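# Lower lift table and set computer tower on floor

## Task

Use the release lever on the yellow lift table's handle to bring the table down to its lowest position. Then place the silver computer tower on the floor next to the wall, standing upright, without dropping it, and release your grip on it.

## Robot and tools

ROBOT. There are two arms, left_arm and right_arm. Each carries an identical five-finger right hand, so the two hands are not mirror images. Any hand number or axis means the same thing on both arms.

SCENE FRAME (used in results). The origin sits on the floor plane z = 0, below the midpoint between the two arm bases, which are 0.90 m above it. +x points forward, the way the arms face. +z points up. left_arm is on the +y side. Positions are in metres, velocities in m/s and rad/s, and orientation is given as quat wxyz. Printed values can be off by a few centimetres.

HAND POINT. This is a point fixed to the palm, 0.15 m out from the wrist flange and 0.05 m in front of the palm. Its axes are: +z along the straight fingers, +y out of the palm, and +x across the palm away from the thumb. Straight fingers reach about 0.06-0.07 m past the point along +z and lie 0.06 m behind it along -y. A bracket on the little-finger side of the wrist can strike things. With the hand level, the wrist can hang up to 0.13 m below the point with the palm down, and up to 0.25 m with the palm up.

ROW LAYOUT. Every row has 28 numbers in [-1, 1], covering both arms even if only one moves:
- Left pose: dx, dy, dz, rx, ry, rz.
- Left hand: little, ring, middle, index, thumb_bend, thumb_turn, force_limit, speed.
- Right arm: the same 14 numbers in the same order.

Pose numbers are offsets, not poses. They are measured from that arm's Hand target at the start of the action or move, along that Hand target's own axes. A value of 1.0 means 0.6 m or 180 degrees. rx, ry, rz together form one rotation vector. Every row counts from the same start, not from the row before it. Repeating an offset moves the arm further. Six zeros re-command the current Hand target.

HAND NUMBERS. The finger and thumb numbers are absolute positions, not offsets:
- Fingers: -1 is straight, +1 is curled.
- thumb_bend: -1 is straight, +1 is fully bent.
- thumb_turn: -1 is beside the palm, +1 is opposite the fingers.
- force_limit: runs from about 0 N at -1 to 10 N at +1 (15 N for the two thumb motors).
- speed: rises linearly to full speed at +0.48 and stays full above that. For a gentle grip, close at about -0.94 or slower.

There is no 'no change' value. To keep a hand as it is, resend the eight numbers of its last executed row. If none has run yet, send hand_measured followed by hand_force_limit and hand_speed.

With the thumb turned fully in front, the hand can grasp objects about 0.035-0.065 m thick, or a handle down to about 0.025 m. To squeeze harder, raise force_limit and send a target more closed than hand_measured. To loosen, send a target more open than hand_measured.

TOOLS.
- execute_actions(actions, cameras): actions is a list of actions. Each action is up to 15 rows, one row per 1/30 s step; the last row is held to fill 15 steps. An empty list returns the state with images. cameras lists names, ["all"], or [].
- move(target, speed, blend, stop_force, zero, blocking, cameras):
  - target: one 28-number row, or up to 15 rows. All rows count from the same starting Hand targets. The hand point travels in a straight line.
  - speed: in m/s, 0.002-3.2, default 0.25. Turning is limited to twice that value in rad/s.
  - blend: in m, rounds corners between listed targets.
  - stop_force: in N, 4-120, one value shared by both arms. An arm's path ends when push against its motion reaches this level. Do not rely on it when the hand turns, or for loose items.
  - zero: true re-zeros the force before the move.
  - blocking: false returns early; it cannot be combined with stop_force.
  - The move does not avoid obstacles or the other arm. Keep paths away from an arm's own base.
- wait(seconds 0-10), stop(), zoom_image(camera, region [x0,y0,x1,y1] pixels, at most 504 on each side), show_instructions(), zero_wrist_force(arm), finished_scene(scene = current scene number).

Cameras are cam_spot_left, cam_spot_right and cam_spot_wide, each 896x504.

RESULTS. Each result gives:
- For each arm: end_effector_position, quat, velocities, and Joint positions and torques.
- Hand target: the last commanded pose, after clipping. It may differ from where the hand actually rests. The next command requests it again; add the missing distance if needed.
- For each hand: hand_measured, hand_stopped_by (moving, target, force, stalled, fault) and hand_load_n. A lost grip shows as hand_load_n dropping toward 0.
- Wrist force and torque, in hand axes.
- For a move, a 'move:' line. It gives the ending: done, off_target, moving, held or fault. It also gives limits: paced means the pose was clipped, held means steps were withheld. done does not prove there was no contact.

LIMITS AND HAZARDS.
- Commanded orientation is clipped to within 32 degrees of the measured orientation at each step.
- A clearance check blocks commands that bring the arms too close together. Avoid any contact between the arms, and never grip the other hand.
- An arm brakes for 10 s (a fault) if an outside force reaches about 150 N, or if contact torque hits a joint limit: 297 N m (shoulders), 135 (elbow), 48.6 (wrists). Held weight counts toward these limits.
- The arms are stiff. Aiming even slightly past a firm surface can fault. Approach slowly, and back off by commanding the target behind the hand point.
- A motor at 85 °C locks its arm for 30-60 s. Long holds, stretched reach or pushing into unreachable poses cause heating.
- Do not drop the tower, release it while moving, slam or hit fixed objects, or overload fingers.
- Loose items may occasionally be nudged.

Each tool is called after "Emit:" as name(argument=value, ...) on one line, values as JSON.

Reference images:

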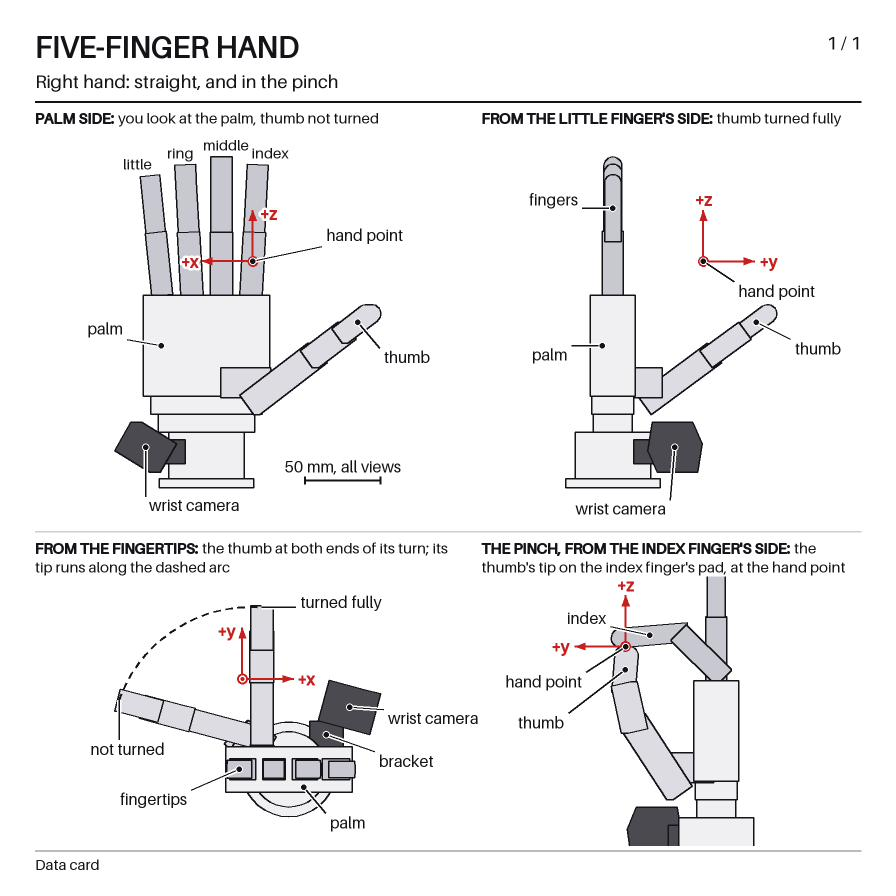

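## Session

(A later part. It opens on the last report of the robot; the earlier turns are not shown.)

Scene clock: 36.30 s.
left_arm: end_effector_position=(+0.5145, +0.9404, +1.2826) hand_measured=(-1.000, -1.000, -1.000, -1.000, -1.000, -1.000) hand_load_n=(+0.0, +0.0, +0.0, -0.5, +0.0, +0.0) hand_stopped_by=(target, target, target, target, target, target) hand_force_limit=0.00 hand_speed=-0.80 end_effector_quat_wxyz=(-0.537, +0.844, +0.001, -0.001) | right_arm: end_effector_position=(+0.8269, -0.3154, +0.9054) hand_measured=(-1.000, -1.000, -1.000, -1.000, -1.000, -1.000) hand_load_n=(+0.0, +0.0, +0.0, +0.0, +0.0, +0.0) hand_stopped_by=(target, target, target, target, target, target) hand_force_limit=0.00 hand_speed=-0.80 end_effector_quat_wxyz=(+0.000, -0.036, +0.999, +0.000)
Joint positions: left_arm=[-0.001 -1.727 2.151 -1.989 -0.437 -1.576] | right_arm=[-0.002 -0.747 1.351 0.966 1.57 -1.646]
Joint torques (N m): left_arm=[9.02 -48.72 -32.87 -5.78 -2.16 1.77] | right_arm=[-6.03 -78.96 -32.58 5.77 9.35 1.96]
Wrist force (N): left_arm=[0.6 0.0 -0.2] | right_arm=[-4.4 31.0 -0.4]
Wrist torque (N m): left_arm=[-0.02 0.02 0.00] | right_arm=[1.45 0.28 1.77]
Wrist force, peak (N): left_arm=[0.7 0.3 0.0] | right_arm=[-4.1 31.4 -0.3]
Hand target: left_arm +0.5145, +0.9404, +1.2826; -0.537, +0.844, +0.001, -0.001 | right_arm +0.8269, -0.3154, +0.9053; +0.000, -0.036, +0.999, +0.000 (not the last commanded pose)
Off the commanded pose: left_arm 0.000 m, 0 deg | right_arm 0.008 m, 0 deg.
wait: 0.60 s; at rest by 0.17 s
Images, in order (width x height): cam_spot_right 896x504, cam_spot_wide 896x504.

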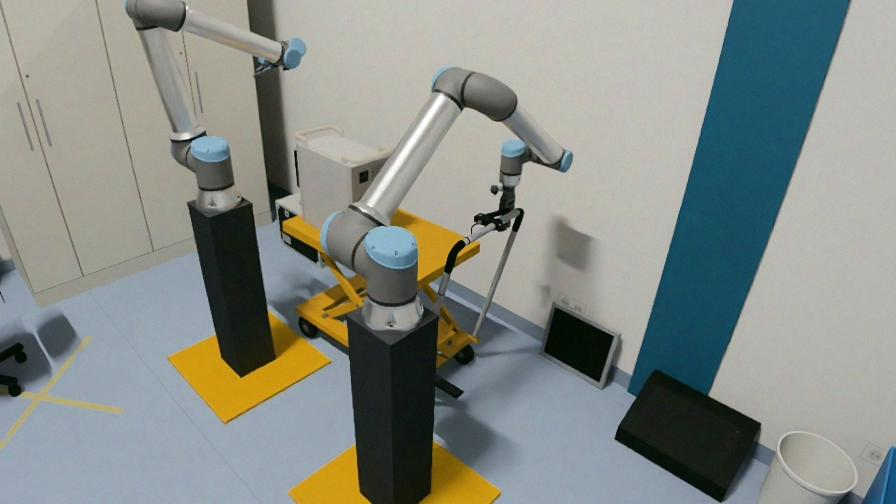

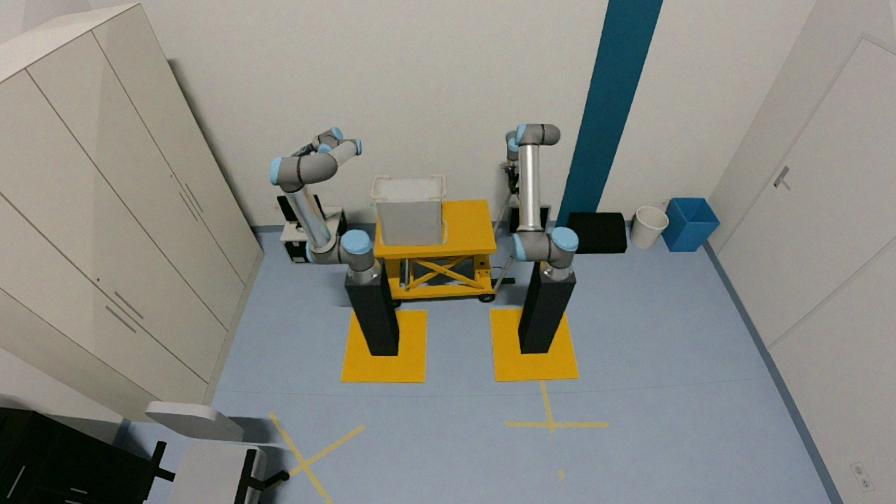

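Emit:
move(target=[[0,0.2194,-0.1199,-0.1778,0,0,-1,-1,-1,-1,-1,-1,0,-0.8,0,0,0,0,0,0,-1,-1,-1,-1,-1,-1,0,-0.8],[0,0.3441,-0.3466,-0.3611,0,0,-1,-1,-1,-1,-1,-1,0,-0.8,0,0,0,0,0,0,-1,-1,-1,-1,-1,-1,0,-0.8],[0,0.333,-0.5815,-0.5278,0,0,-1,-1,-1,-1,-1,-1,0,-0.8,0,0,0,0,0,0,-1,-1,-1,-1,-1,-1,0,-0.8]], speed=0.3, blend=[0.03,0.03,0], cameras=["cam_spot_right","cam_spot_wide"])

Emit:
zoom_image(camera="cam_spot_wide", region=[350, 160, 550, 310])

Scene clock: 40.03 s.
left_arm: end_effector_position=(+0.5151, +0.5398, +1.2492) hand_measured=(-1.000, -1.000, -1.000, -1.000, -1.000, -1.000) hand_load_n=(+0.0, -0.5, +0.0, +0.0, +0.0, +0.0) hand_stopped_by=(target, target, target, target, target, target) hand_force_limit=0.00 hand_speed=-0.80 end_effector_quat_wxyz=(+0.259, +0.966, +0.001, +0.000) | right_arm: end_effector_position=(+0.8269, -0.3154, +0.9053) hand_measured=(-1.000, -1.000, -1.000, -1.000, -1.000, -1.000) hand_load_n=(+0.0, +0.0, +0.0, +0.0, +0.0, +0.5) hand_stopped_by=(target, target, target, target, target, target) hand_force_limit=0.00 hand_speed=-0.80 end_effector_quat_wxyz=(+0.000, -0.036, +0.999, +0.000)
Joint positions: left_arm=[0.003 -1.725 2.15 -1.994 -2.095 -1.57] | right_arm=[-0.002 -0.747 1.351 0.966 1.57 -1.646]
Joint torques (N m): left_arm=[-8.38 -7.68 -32.19 -5.95 -4.63 -2.02] | right_arm=[-6.55 -77.55 -22.35 5.44 7.7 2.66]
Wrist force (N): left_arm=[-0.4 -0.8 0.4] | right_arm=[-4.1 31.2 -2.1]
Wrist torque (N m): left_arm=[0.17 0.01 -0.16] | right_arm=[1.57 0.36 1.80]
Wrist force, peak (N): left_arm=[-0.3 -1.0 0.8] | right_arm=[-4.2 31.7 -1.7]
Hand target: left_arm +0.5151, +0.5397, +1.2493; +0.259, +0.966, +0.001, +0.000 | right_arm +0.8269, -0.3154, +0.9053; +0.000, -0.036, +0.999, +0.000
Off the commanded pose: left_arm 0.000 m, 0 deg | right_arm 0.000 m, 0 deg.
move: done
Images, in order (width x height): cam_spot_right 896x504, cam_spot_wide 896x504.

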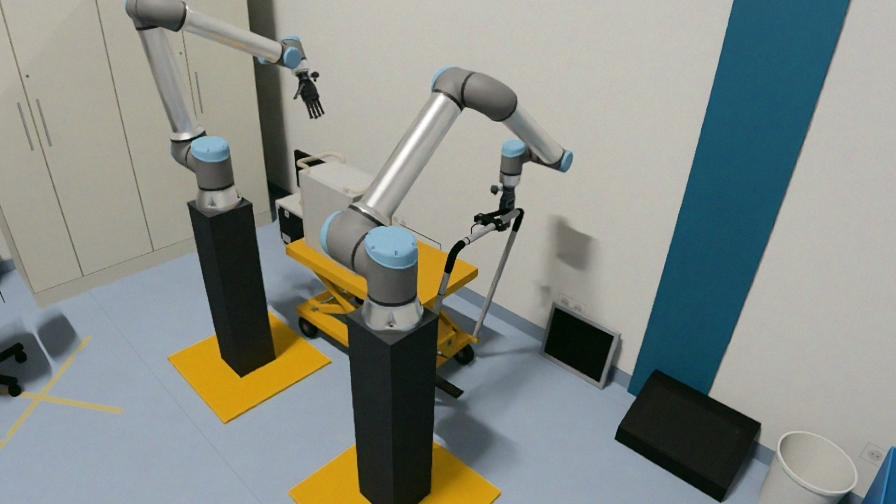

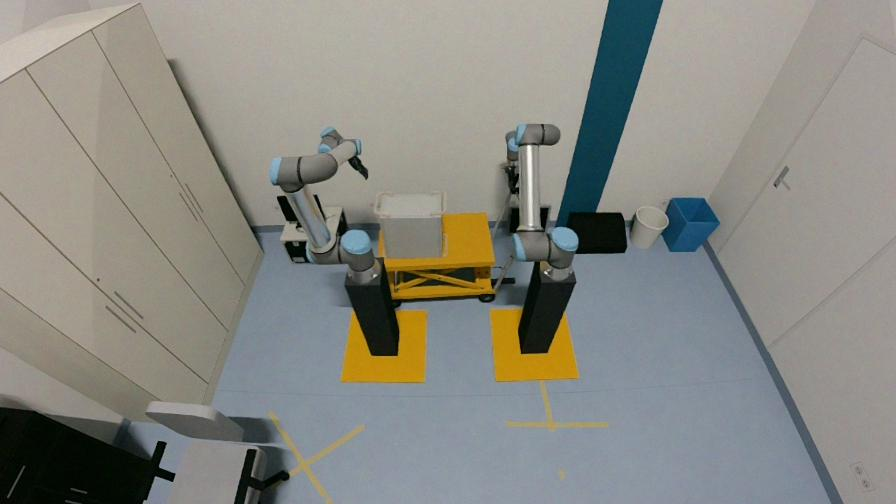

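Scaled by 2.520 from the camera's 896x504 image, which has a finer 1280x720 frame.

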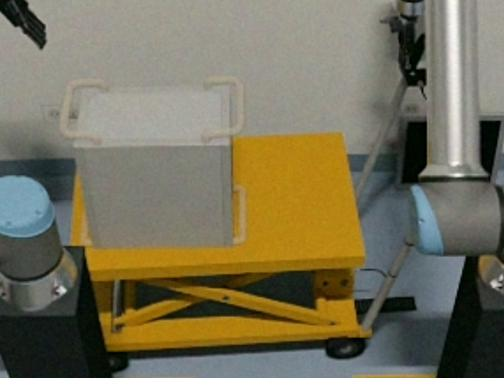

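Emit:
wait(seconds=2.0, cameras=["cam_spot_right","cam_spot_wide"])

Emit:
zoom_image(camera="cam_spot_wide", region=[360, 190, 460, 290])

Scene clock: 43.03 s.
left_arm: end_effector_position=(+0.5151, +0.5397, +1.2493) hand_measured=(-1.000, -1.000, -1.000, -1.000, -1.000, -1.000) hand_load_n=(+0.0, +0.0, +0.0, +0.0, +0.0, +0.0) hand_stopped_by=(target, target, target, target, target, target) hand_force_limit=0.00 hand_speed=-0.80 end_effector_quat_wxyz=(+0.259, +0.966, +0.001, +0.000) | right_arm: end_effector_position=(+0.8269, -0.3154, +0.9053) hand_measured=(-1.000, -1.000, -1.000, -1.000, -1.000, -1.000) hand_load_n=(+0.0, +0.0, +0.0, +0.0, +0.0, +0.0) hand_stopped_by=(target, target, target, target, target, target) hand_force_limit=0.00 hand_speed=-0.80 end_effector_quat_wxyz=(+0.000, -0.036, +0.999, +0.000)
Joint positions: left_arm=[0.003 -1.725 2.15 -1.994 -2.095 -1.57] | right_arm=[-0.002 -0.747 1.351 0.966 1.57 -1.646]
Joint torques (N m): left_arm=[-7.79 -8.82 -32.75 -5.9 -4.85 -2.21] | right_arm=[-8.96 -80.45 -22.03 5.24 6.66 2.64]
Wrist force (N): left_arm=[-0.4 -1.0 0.7] | right_arm=[-4.2 31.1 -3.3]
Wrist torque (N m): left_arm=[0.12 -0.01 -0.15] | right_arm=[1.65 0.45 1.79]
Wrist force, peak (N): left_arm=[-0.4 -1.4 0.3] | right_arm=[-4.2 31.8 -2.8]
Hand target: left_arm +0.5151, +0.5397, +1.2493; +0.259, +0.966, +0.001, +0.000 | right_arm +0.8269, -0.3154, +0.9053; +0.000, -0.036, +0.999, +0.000
Off the commanded pose: left_arm 0.000 m, 0 deg | right_arm 0.000 m, 0 deg.
wait: 2.00 s; at rest from the start
Images, in order (width x height): cam_spot_right 896x504, cam_spot_wide 896x504.

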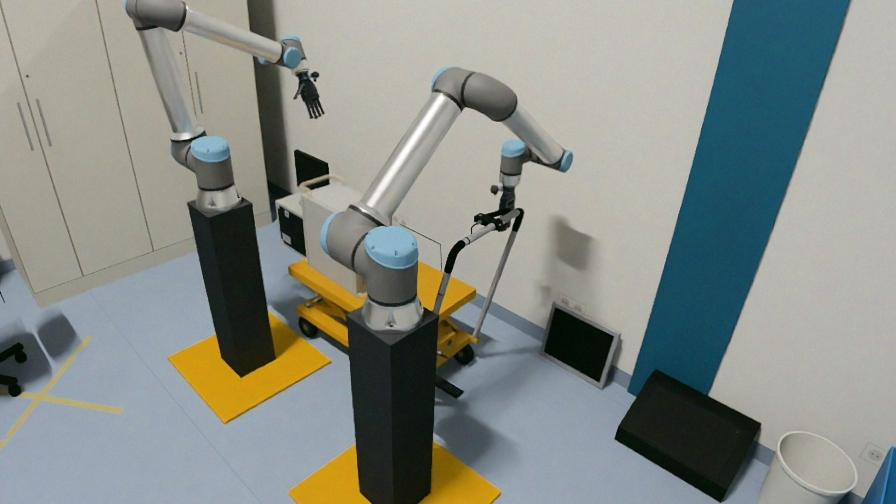

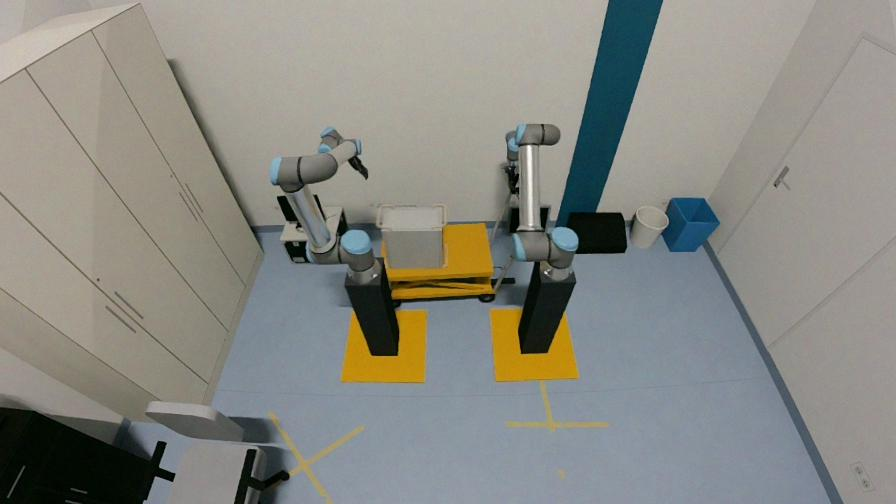

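Scaled by 5.040 from the camera's 896x504 image, which has a finer 1280x720 frame.

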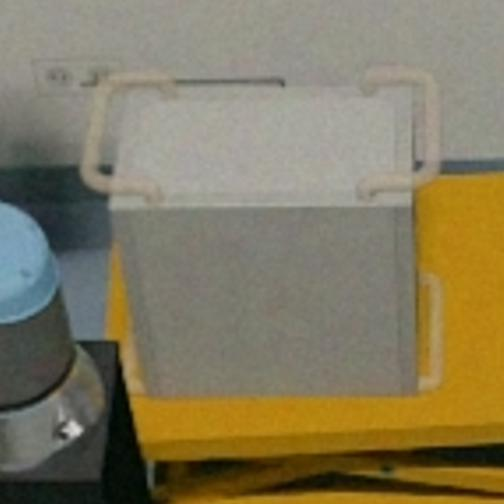

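Emit:
wait(seconds=2.5, cameras=["cam_spot_wide"])

Emit:
zoom_image(camera="cam_spot_wide", region=[360, 200, 510, 310])

Scene clock: 50.60 s.
left_arm: end_effector_position=(+0.5151, +0.5397, +1.2493) hand_measured=(-1.000, -1.000, -1.000, -1.000, -1.000, -1.000) hand_load_n=(+0.0, -0.5, +0.0, +0.0, +0.0, +0.0) hand_stopped_by=(target, target, target, target, target, target) hand_force_limit=0.00 hand_speed=-0.80 end_effector_quat_wxyz=(+0.259, +0.966, +0.001, +0.000) | right_arm: end_effector_position=(+0.8269, -0.3154, +0.9053) hand_measured=(-1.000, -1.000, -1.000, -1.000, -1.000, -1.000) hand_load_n=(+0.0, +0.0, +0.0, +0.0, +0.0, +0.0) hand_stopped_by=(target, target, target, target, target, target) hand_force_limit=0.00 hand_speed=-0.80 end_effector_quat_wxyz=(+0.000, -0.036, +0.999, +0.000)
Joint positions: left_arm=[0.003 -1.725 2.15 -1.994 -2.095 -1.57] | right_arm=[-0.002 -0.747 1.351 0.966 1.57 -1.646]
Joint torques (N m): left_arm=[-9.6 -8.07 -32.87 -5.8 -4.63 -2.13] | right_arm=[-14.9 -94.22 -29.14 1.68 4.54 1.95]
Wrist force (N): left_arm=[-0.2 -1.0 0.4] | right_arm=[-5.7 30.5 -4.6]
Wrist torque (N m): left_arm=[0.13 -0.03 -0.15] | right_arm=[1.73 0.60 1.62]
Wrist force, peak (N): left_arm=[-0.7 -1.3 0.4] | right_arm=[-4.4 31.3 -9.5]
Hand target: left_arm +0.5151, +0.5397, +1.2493; +0.259, +0.966, +0.001, +0.000 | right_arm +0.8269, -0.3154, +0.9053; +0.000, -0.036, +0.999, +0.000
Off the commanded pose: left_arm 0.000 m, 0 deg | right_arm 0.000 m, 0 deg.
wait: 2.50 s; at rest from the start
Images, in order (width x height): cam_spot_wide 896x504.

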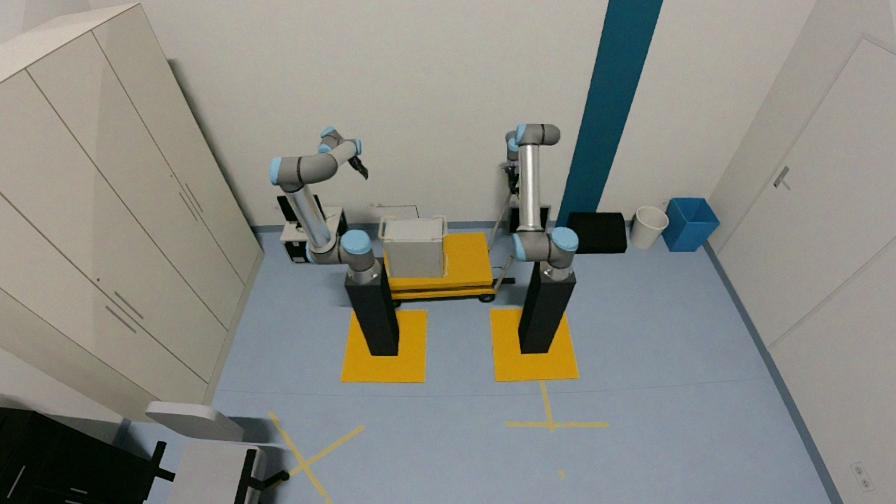

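Scaled by 3.360 from the camera's 896x504 image, which has a finer 1280x720 frame.

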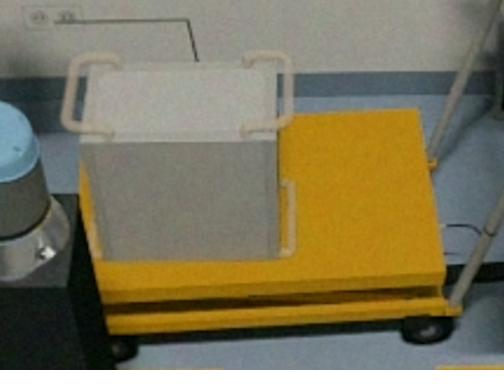

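Emit:
zoom_image(camera="cam_spot_wide", region=[374, 206, 414, 246])

Emit:
zoom_image(camera="cam_spot_wide", region=[424, 206, 464, 246])

Emit:
move(target=[[0,0,0,0,0,0,-1,-1,-1,-1,-1,-1,0,-0.8,0,0.0833,0,0,0,0,-1,-1,-1,-1,-1,-1,0,-0.8],[0,0,0,0,0,0,-1,-1,-1,-1,-1,-1,0,-0.8,0.0358,0.1285,-0.375,0,0,0,-1,-1,-1,-1,-1,-1,0,-0.8],[0,0,0,0,0,0,-1,-1,-1,-1,-1,-1,0,-0.8,0.2123,0.3451,-0.5072,-0.3219,-0.0116,0.0208,-1,-1,-1,-1,-1,-1,0,-0.8],[0,0,0,0,0,0,-1,-1,-1,-1,-1,-1,0,-0.8,0.2113,0.3593,-0.7578,-0.4998,-0.0179,0.0179,-1,-1,-1,-1,-1,-1,0,-0.8],[0,0,0,0,0,0,-1,-1,-1,-1,-1,-1,0,-0.8,0.2173,0.2755,-0.9362,-0.6385,-0.0229,0.0145,-1,-1,-1,-1,-1,-1,0,-0.8]], speed=0.45, blend=[0.02,0.05,0.03,0.03,0], cameras=["cam_spot_wide","cam_spot_left","cam_spot_right"])

Scaled by 12.600 from the camera's 896x504 image, which has a finer 1280x720 frame.

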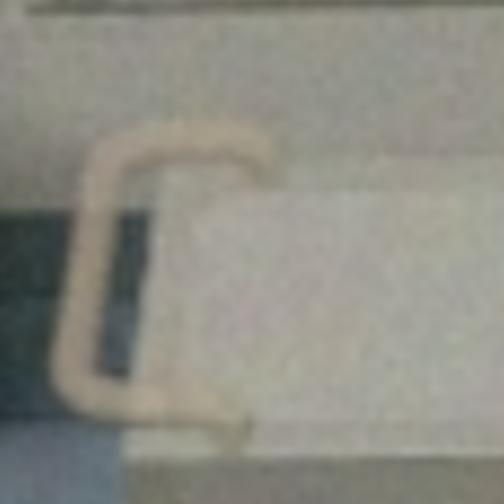

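Scaled by 12.600 from the camera's 896x504 image, which has a finer 1280x720 frame.

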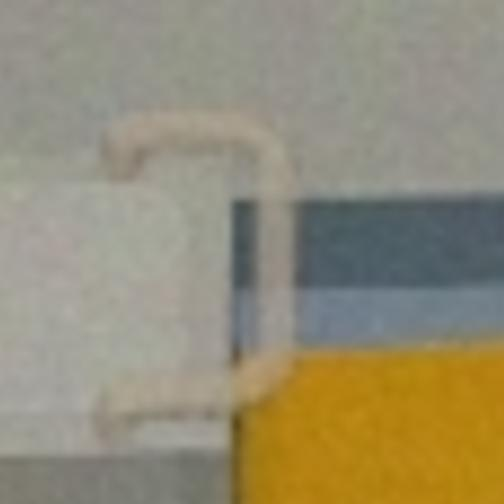

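Scene clock: 54.67 s.
left_arm: end_effector_position=(+0.5151, +0.5397, +1.2493) hand_measured=(-1.000, -1.000, -1.000, -1.000, -1.000, -1.000) hand_load_n=(+0.0, +0.0, +0.0, +0.0, +0.0, +0.0) hand_stopped_by=(target, target, target, target, target, target) hand_force_limit=0.00 hand_speed=-0.80 end_effector_quat_wxyz=(+0.259, +0.966, +0.001, +0.000) | right_arm: end_effector_position=(+0.6846, -0.1604, +1.4671) hand_measured=(-1.000, -1.000, -1.000, -1.000, -1.000, -1.000) hand_load_n=(+0.0, +0.0, +0.0, +0.0, +0.0, +0.0) hand_stopped_by=(target, target, target, target, target, target) hand_force_limit=0.00 hand_speed=-0.80 end_effector_quat_wxyz=(+0.000, -0.001, +0.537, +0.843)
Joint positions: left_arm=[0.003 -1.725 2.15 -1.994 -2.095 -1.57] | right_arm=[-0.002 -1.064 1.65 0.978 -0.437 -1.564]
Joint torques (N m): left_arm=[-8.36 -8.68 -32.98 -5.82 -4.65 -2.18] | right_arm=[19.53 -58.11 -34.09 1.03 -4.38 4.17]
Wrist force (N): left_arm=[-0.4 -0.8 0.7] | right_arm=[2.4 1.3 0.7]
Wrist torque (N m): left_arm=[0.15 -0.01 -0.15] | right_arm=[-0.16 -0.37 0.07]
Wrist force, peak (N): left_arm=[-0.6 -1.1 0.8] | right_arm=[-5.9 30.8 -4.5]
Hand target: left_arm +0.5151, +0.5397, +1.2493; +0.259, +0.966, +0.001, +0.000 | right_arm +0.6846, -0.1604, +1.4671; +0.000, -0.001, +0.537, +0.844
Off the commanded pose: left_arm 0.000 m, 0 deg | right_arm 0.000 m, 0 deg.
move: done

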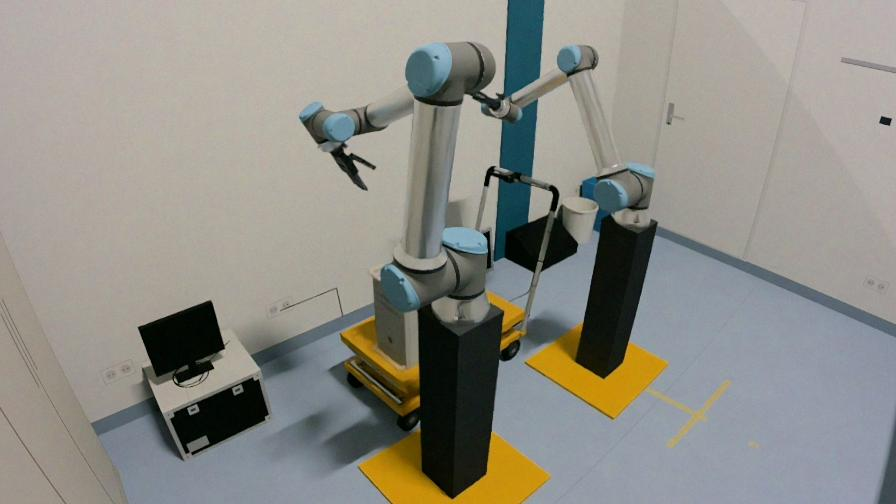

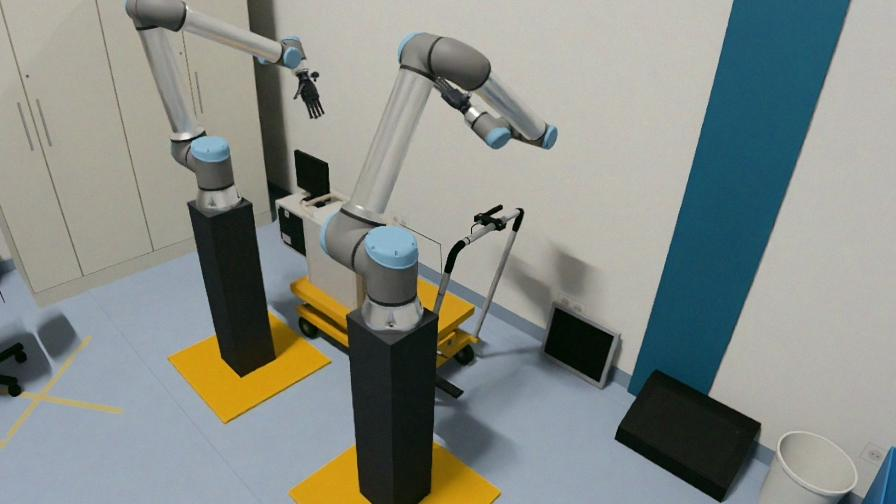

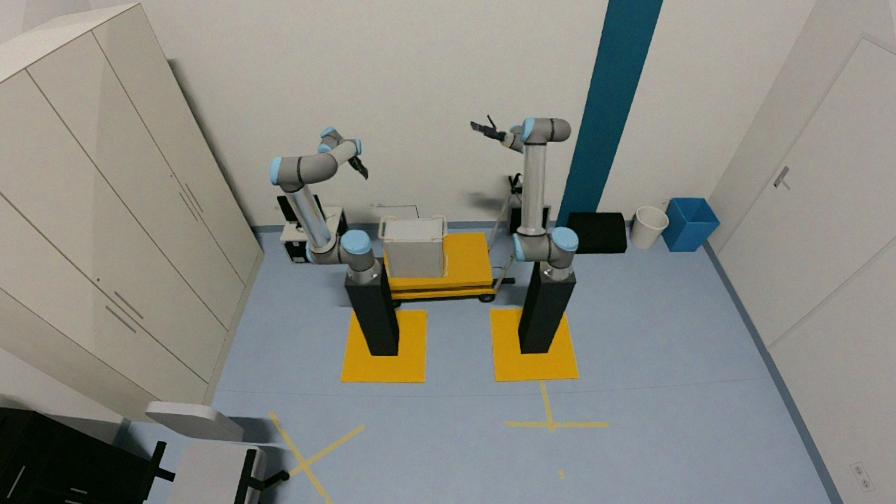

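Emit:
move(target=[[0,0,0,0,0,0,-1,-1,-1,-1,-1,-1,0,-0.8,0.1933,-0.1897,-0.015,0.1367,0.1367,0.0303,-1,-1,-1,-1,-1,-1,0,-0.8],[0,0,0,0,0,0,-1,-1,-1,-1,-1,-1,0,-0.8,0,-0.3762,-0.0817,0.2778,0,0,-1,-1,-1,-1,-1,-1,0,-0.8]], speed=0.3, blend=[0.01,0])

Scene clock: 59.27 s.
left_arm: end_effector_position=(+0.5151, +0.5397, +1.2493) hand_measured=(-1.000, -1.000, -1.000, -1.000, -1.000, -1.000) hand_load_n=(+0.0, +0.0, +0.0, +0.0, -0.5, +0.0) hand_stopped_by=(target, target, target, target, target, target) hand_force_limit=0.00 hand_speed=-0.80 end_effector_quat_wxyz=(+0.259, +0.966, +0.001, +0.000) | right_arm: end_effector_position=(+0.6847, -0.1093, +1.2419) hand_measured=(-1.000, -1.000, -1.000, -1.000, -1.000, -1.000) hand_load_n=(+0.0, +0.0, +0.0, +0.0, +0.0, +0.0) hand_stopped_by=(target, target, target, target, target, target) hand_force_limit=0.00 hand_speed=-0.80 end_effector_quat_wxyz=(+0.000, -0.001, +0.843, +0.538)
Joint positions: left_arm=[0.003 -1.725 2.15 -1.994 -2.095 -1.57] | right_arm=[-0.002 -1.391 2.125 -2.299 -0.436 1.564]
Joint torques (N m): left_arm=[-6.99 -8.67 -32.3 -5.71 -4.7 -2.22] | right_arm=[20.51 -42.94 -26.04 -5.71 -0.97 3.8]
Wrist force (N): left_arm=[-0.4 -0.8 0.5] | right_arm=[1.9 1.6 0.3]
Wrist torque (N m): left_arm=[0.16 0.00 -0.15] | right_arm=[-0.13 -0.22 0.10]
Wrist force, peak (N): left_arm=[-0.3 -1.2 0.7] | right_arm=[2.5 1.5 1.1]
Hand target: left_arm +0.5151, +0.5397, +1.2493; +0.259, +0.966, +0.001, +0.000 | right_arm +0.6847, -0.1093, +1.2419; +0.000, -0.001, +0.843, +0.537
Off the commanded pose: left_arm 0.000 m, 0 deg | right_arm 0.000 m, 0 deg.
move: done

Emit:
move(target=[0,0,0,0,0,0,-1,-1,-1,-1,-1,-1,0,-0.8,0,-0.2736,-0.023,0.1944,0,0,-1,-1,-1,-1,-1,-1,0,-0.8], speed=0.3, cameras=["cam_spot_wide","cam_spot_left"])

Emit:
zoom_image(camera="cam_spot_wide", region=[366, 200, 476, 270])

Scene clock: 61.27 s.
left_arm: end_effector_position=(+0.5151, +0.5397, +1.2493) hand_measured=(-1.000, -1.000, -1.000, -1.000, -1.000, -1.000) hand_load_n=(+0.0, +0.0, +0.0, +0.0, +0.0, +0.0) hand_stopped_by=(target, target, target, target, target, target) hand_force_limit=0.00 hand_speed=-0.80 end_effector_quat_wxyz=(+0.259, +0.966, +0.001, +0.000) | right_arm: end_effector_position=(+0.6849, -0.1911, +1.0989) hand_measured=(-1.000, -1.000, -1.000, -1.000, -1.000, -1.000) hand_load_n=(+0.0, +0.0, +0.0, +0.0, +0.0, +0.0) hand_stopped_by=(target, target, target, target, target, target) hand_force_limit=0.00 hand_speed=-0.80 end_effector_quat_wxyz=(+0.000, -0.001, +0.966, +0.259)
Joint positions: left_arm=[0.003 -1.725 2.15 -1.994 -2.095 -1.57] | right_arm=[-0.002 -1.39 2.125 -2.305 -1.046 1.568]
Joint torques (N m): left_arm=[-7.87 -9.37 -32.65 -5.79 -4.72 -2.47] | right_arm=[19.01 -36.08 -27.11 -5.87 -1.51 4.58]
Wrist force (N): left_arm=[-0.4 -0.4 0.5] | right_arm=[1.5 1.5 -0.2]
Wrist torque (N m): left_arm=[0.21 0.00 -0.14] | right_arm=[-0.05 -0.14 0.09]
Wrist force, peak (N): left_arm=[-0.4 -1.1 0.7] | right_arm=[2.0 1.8 0.4]
Hand target: left_arm +0.5151, +0.5397, +1.2493; +0.259, +0.966, +0.001, +0.000 | right_arm +0.6849, -0.1911, +1.0989; +0.000, -0.001, +0.966, +0.259
Off the commanded pose: left_arm 0.000 m, 0 deg | right_arm 0.000 m, 0 deg.
move: done
Images, in order (width x height): cam_spot_left 896x504, cam_spot_wide 896x504.

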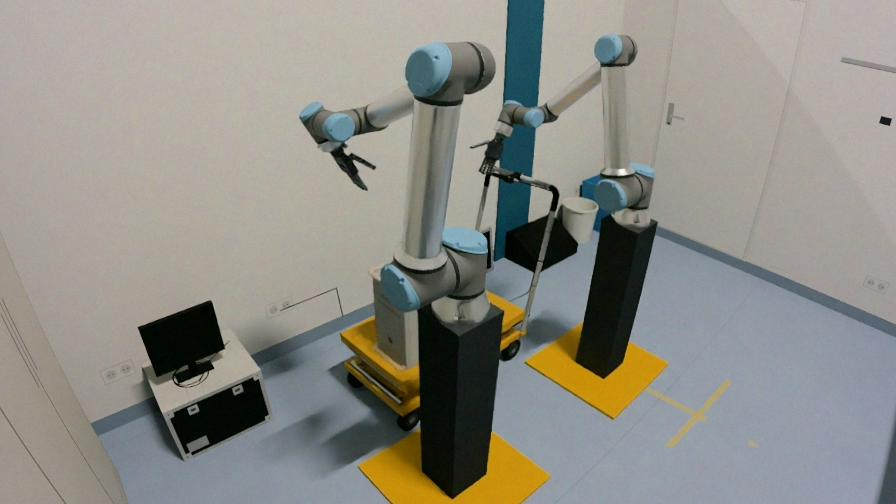

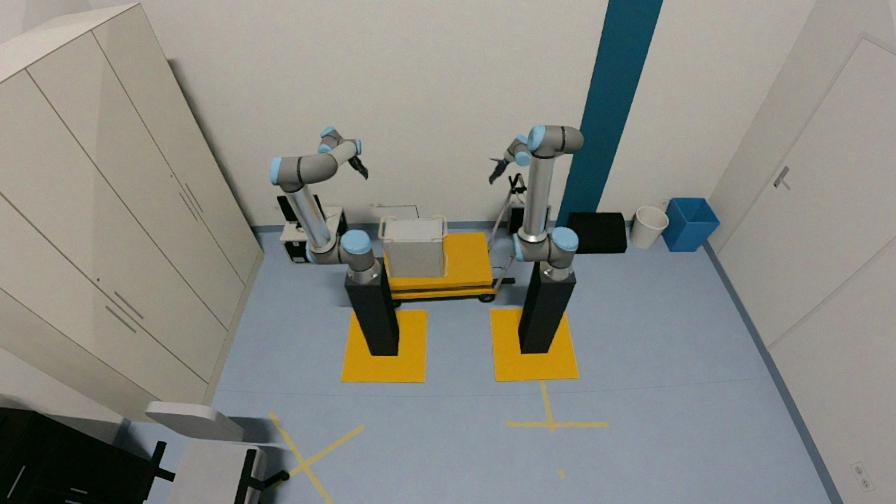

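Scaled by 4.582 from the camera's 896x504 image, which has a finer 1280x720 frame.

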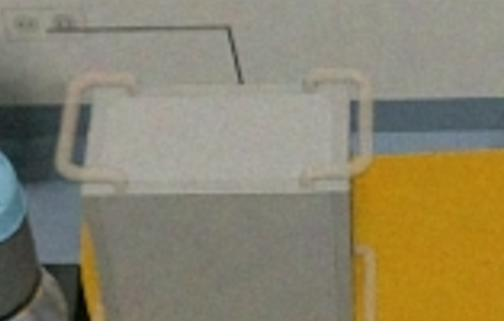

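Emit:
move(target=[[-0.0417,-0.1265,0.1831,0,0,0,-1,-1,-1,-1,-1,-1,0,-0.8,0.1415,0.1212,0.2603,0,0,0,-1,-1,-1,-1,-1,-1,0,-0.8],[-0.0835,-0.2529,0.3663,0,0,0,-1,-1,-1,-1,-1,-1,0,-0.8,0.2315,0.195,0.3992,0,0,0,-1,-1,-1,-1,-1,-1,0,-0.8],[-0.1252,-0.3794,0.5494,0,0,0,-1,-1,-1,-1,-1,-1,0,-0.8,0.2315,0.1117,0.5435,0,0,0,-1,-1,-1,-1,-1,-1,0,-0.8]], speed=0.25, blend=[0.03,0.03,0], cameras=["cam_spot_wide","cam_spot_left","cam_spot_right"])

Emit:
zoom_image(camera="cam_spot_wide", region=[356, 190, 476, 270])

Scene clock: 64.77 s.
left_arm: end_effector_position=(+0.4396, +0.5716, +0.8500) hand_measured=(-1.000, -1.000, -1.000, -1.000, -1.000, -1.000) hand_load_n=(+0.0, +0.0, +0.0, +0.0, +0.0, +0.0) hand_stopped_by=(target, target, target, target, target, target) hand_force_limit=0.00 hand_speed=-0.80 end_effector_quat_wxyz=(+0.259, +0.966, +0.001, +0.000) | right_arm: end_effector_position=(+0.5459, +0.0300, +0.8501) hand_measured=(-1.000, -1.000, -1.000, -1.000, -1.000, -1.000) hand_load_n=(+0.0, +0.0, +0.0, +0.0, +0.0, +0.0) hand_stopped_by=(target, target, target, target, target, target) hand_force_limit=0.00 hand_speed=-0.80 end_effector_quat_wxyz=(+0.000, -0.001, +0.966, +0.259)
Joint positions: left_arm=[0.07 -1.084 2.519 -2.966 -2.094 -1.492] | right_arm=[0.381 -0.946 2.253 -3.089 -1.088 2.003]
Joint torques (N m): left_arm=[9.23 -27.73 -20.31 -6.19 -4.77 -2.25] | right_arm=[19.66 -51.7 -19.58 -6.51 4.18 4.22]
Wrist force (N): left_arm=[-0.6 -0.3 0.7] | right_arm=[1.8 1.3 -0.1]
Wrist torque (N m): left_arm=[0.22 -0.01 -0.27] | right_arm=[-0.07 -0.18 0.10]
Wrist force, peak (N): left_arm=[-1.0 -1.6 1.6] | right_arm=[2.2 2.4 -0.1]
Hand target: left_arm +0.4397, +0.5716, +0.8500; +0.259, +0.966, +0.001, +0.000 | right_arm +0.5459, +0.0300, +0.8500; +0.000, -0.001, +0.966, +0.259
Off the commanded pose: left_arm 0.000 m, 0 deg | right_arm 0.000 m, 0 deg.
move: done

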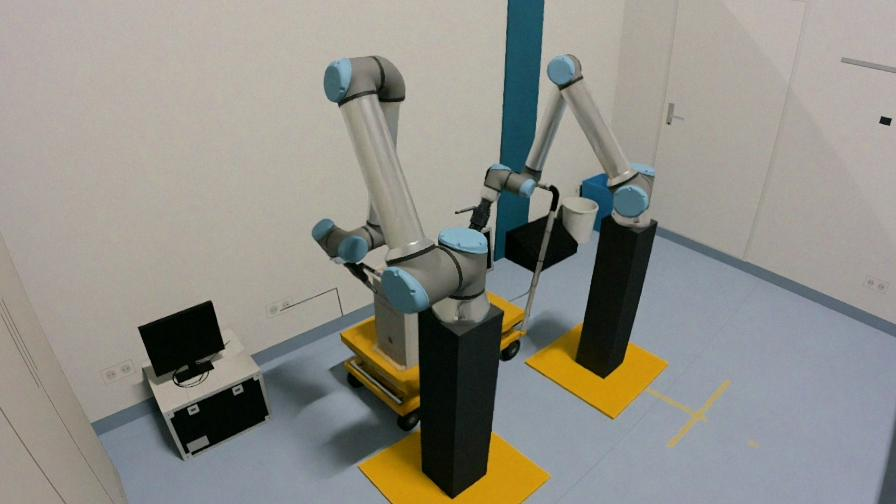

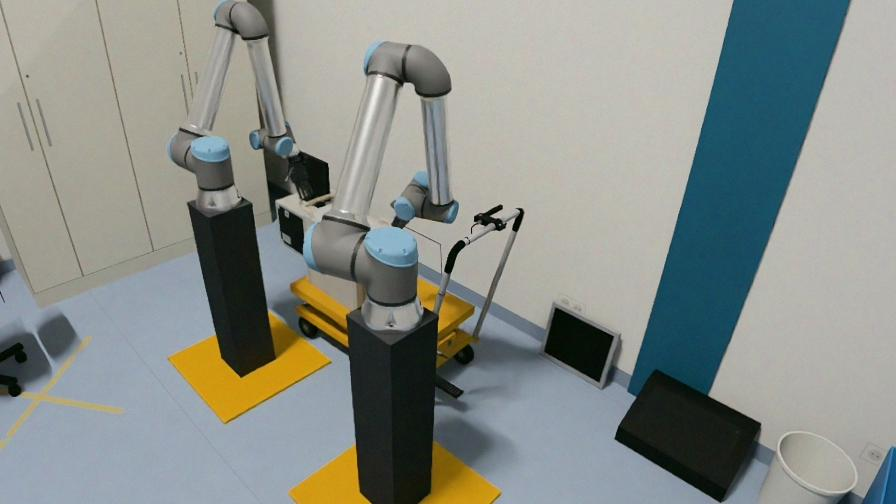

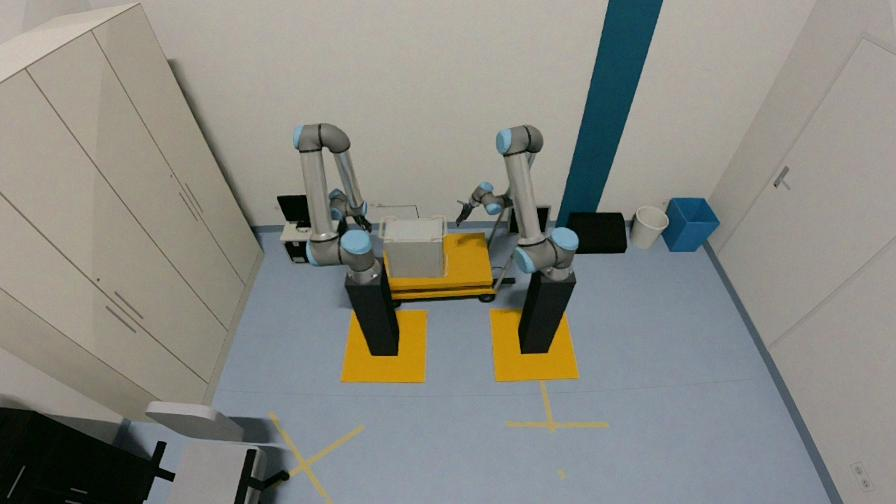

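Scaled by 4.200 from the camera's 896x504 image, which has a finer 1280x720 frame.

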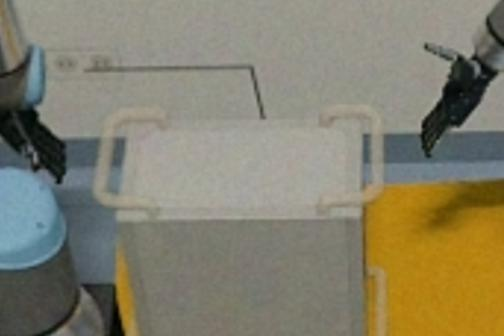

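Emit:
zoom_image(camera="cam_spot_wide", region=[434, 200, 474, 240])

Emit:
zoom_image(camera="cam_spot_wide", region=[352, 205, 392, 245])

Scaled by 12.600 from the camera's 896x504 image, which has a finer 1280x720 frame.

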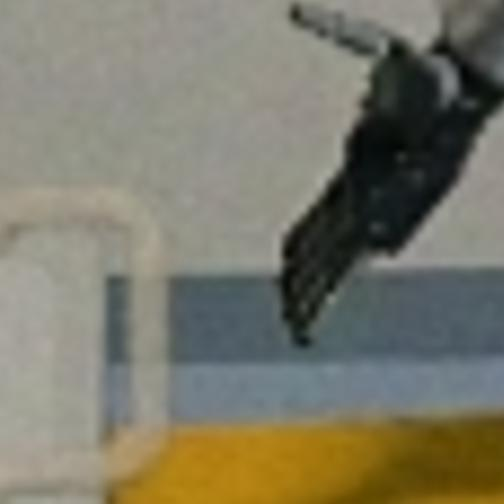

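Scaled by 12.600 from the camera's 896x504 image, which has a finer 1280x720 frame.

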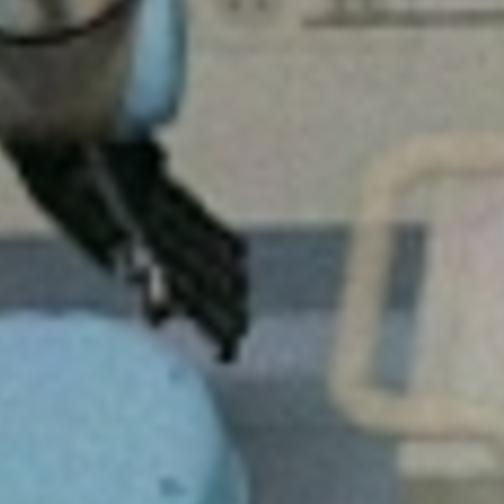

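Emit:
move(target=[[-0.0062,0.0018,0.0588,0,0,0,-1,-1,-1,-1,-1,-1,0,-0.8,0.0165,0.014,0.0658,0,0,0,-1,-1,-1,-1,-1,-1,0,-0.8],[-0.0062,-0.081,0.2023,0,0,0,-1,-1,-1,-1,-1,-1,0,-0.8,0.0165,-0.0718,0.2143,0,0,0,-1,-1,-1,-1,-1,-1,0,-0.8]], speed=0.1, blend=[0.01,0], stop_force=15, cameras=["cam_spot_wide","cam_spot_left","cam_spot_right"])

Emit:
zoom_image(camera="cam_spot_wide", region=[366, 200, 406, 240])

Emit:
zoom_image(camera="cam_spot_wide", region=[426, 200, 466, 240])

Scene clock: 70.37 s.
left_arm: end_effector_position=(+0.4359, +0.5529, +0.7206) hand_measured=(-1.000, -1.000, -1.000, -1.000, -1.000, -1.000) hand_load_n=(+0.0, +0.0, +0.0, +0.0, +0.0, +0.5) hand_stopped_by=(target, target, target, target, target, target) hand_force_limit=0.00 hand_speed=-0.80 end_effector_quat_wxyz=(+0.259, +0.966, +0.001, +0.000) | right_arm: end_effector_position=(+0.5361, +0.0570, +0.7171) hand_measured=(-1.000, -1.000, -1.000, -1.000, -1.000, -1.000) hand_load_n=(+0.0, +0.0, +0.0, -0.5, +0.0, +0.0) hand_stopped_by=(target, target, target, target, target, target) hand_force_limit=0.00 hand_speed=-0.80 end_effector_quat_wxyz=(+0.000, -0.001, +0.966, +0.259)
Joint positions: left_arm=[0.031 -0.721 2.482 -3.314 -2.095 -1.537] | right_arm=[0.427 -0.669 2.175 -3.311 -1.098 2.053]
Joint torques (N m): left_arm=[-8.23 -40.71 -8.05 -5.92 -4.96 -2.39] | right_arm=[19.38 -58.08 -13.55 -6.36 3.45 4.09]
Wrist force (N): left_arm=[-1.0 -1.0 0.4] | right_arm=[1.8 1.2 0.1]
Wrist torque (N m): left_arm=[0.14 0.04 -0.18] | right_arm=[-0.09 -0.19 0.11]
Wrist force, peak (N): left_arm=[-0.6 -1.2 1.2] | right_arm=[2.2 1.5 -0.1]
Hand target: left_arm +0.4359, +0.5529, +0.7206; +0.259, +0.966, +0.001, +0.000 | right_arm +0.5361, +0.0570, +0.7171; +0.000, -0.001, +0.966, +0.259
Off the commanded pose: left_arm 0.000 m, 0 deg | right_arm 0.000 m, 0 deg.
move: done

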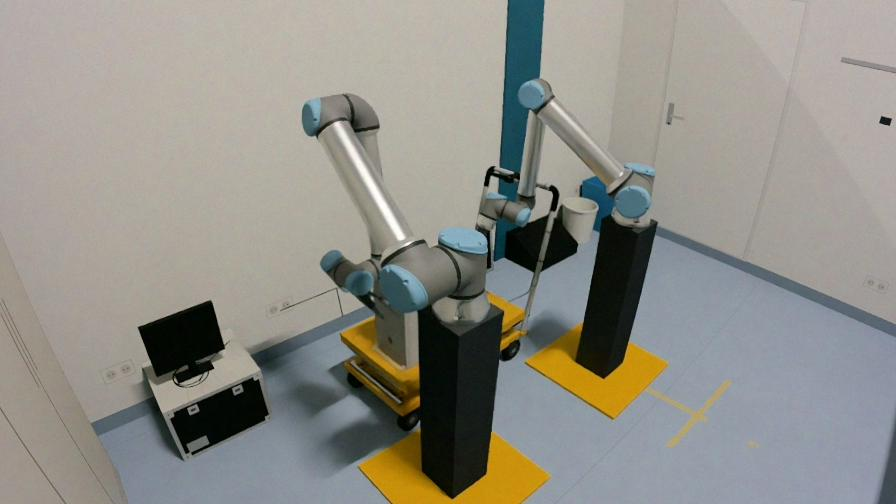

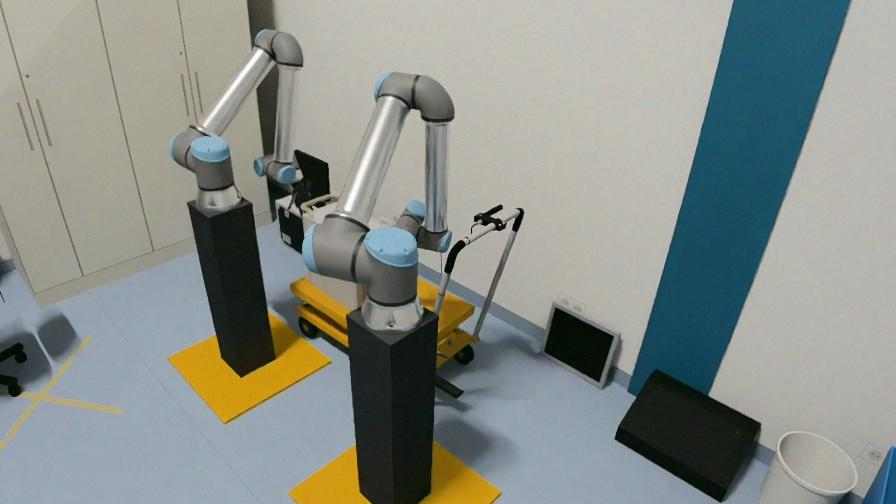

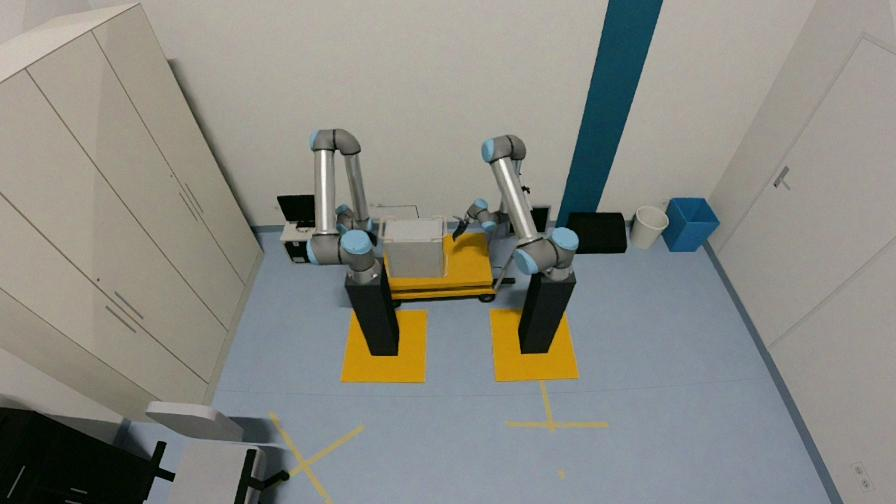

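Scaled by 12.600 from the camera's 896x504 image, which has a finer 1280x720 frame.

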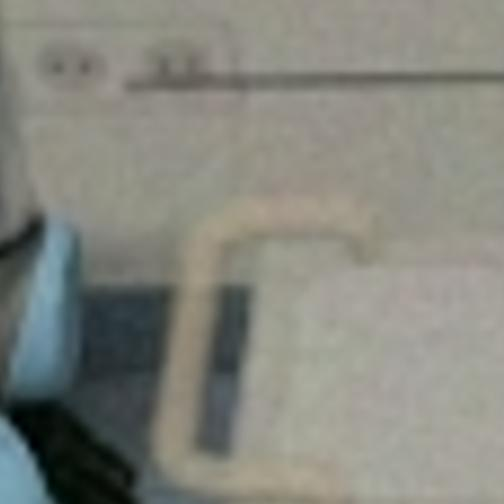

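Scaled by 12.600 from the camera's 896x504 image, which has a finer 1280x720 frame.

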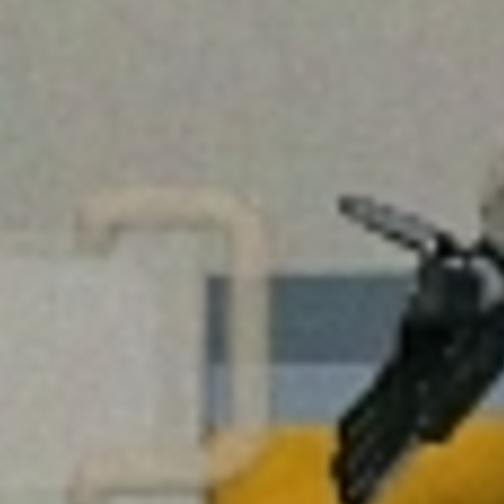

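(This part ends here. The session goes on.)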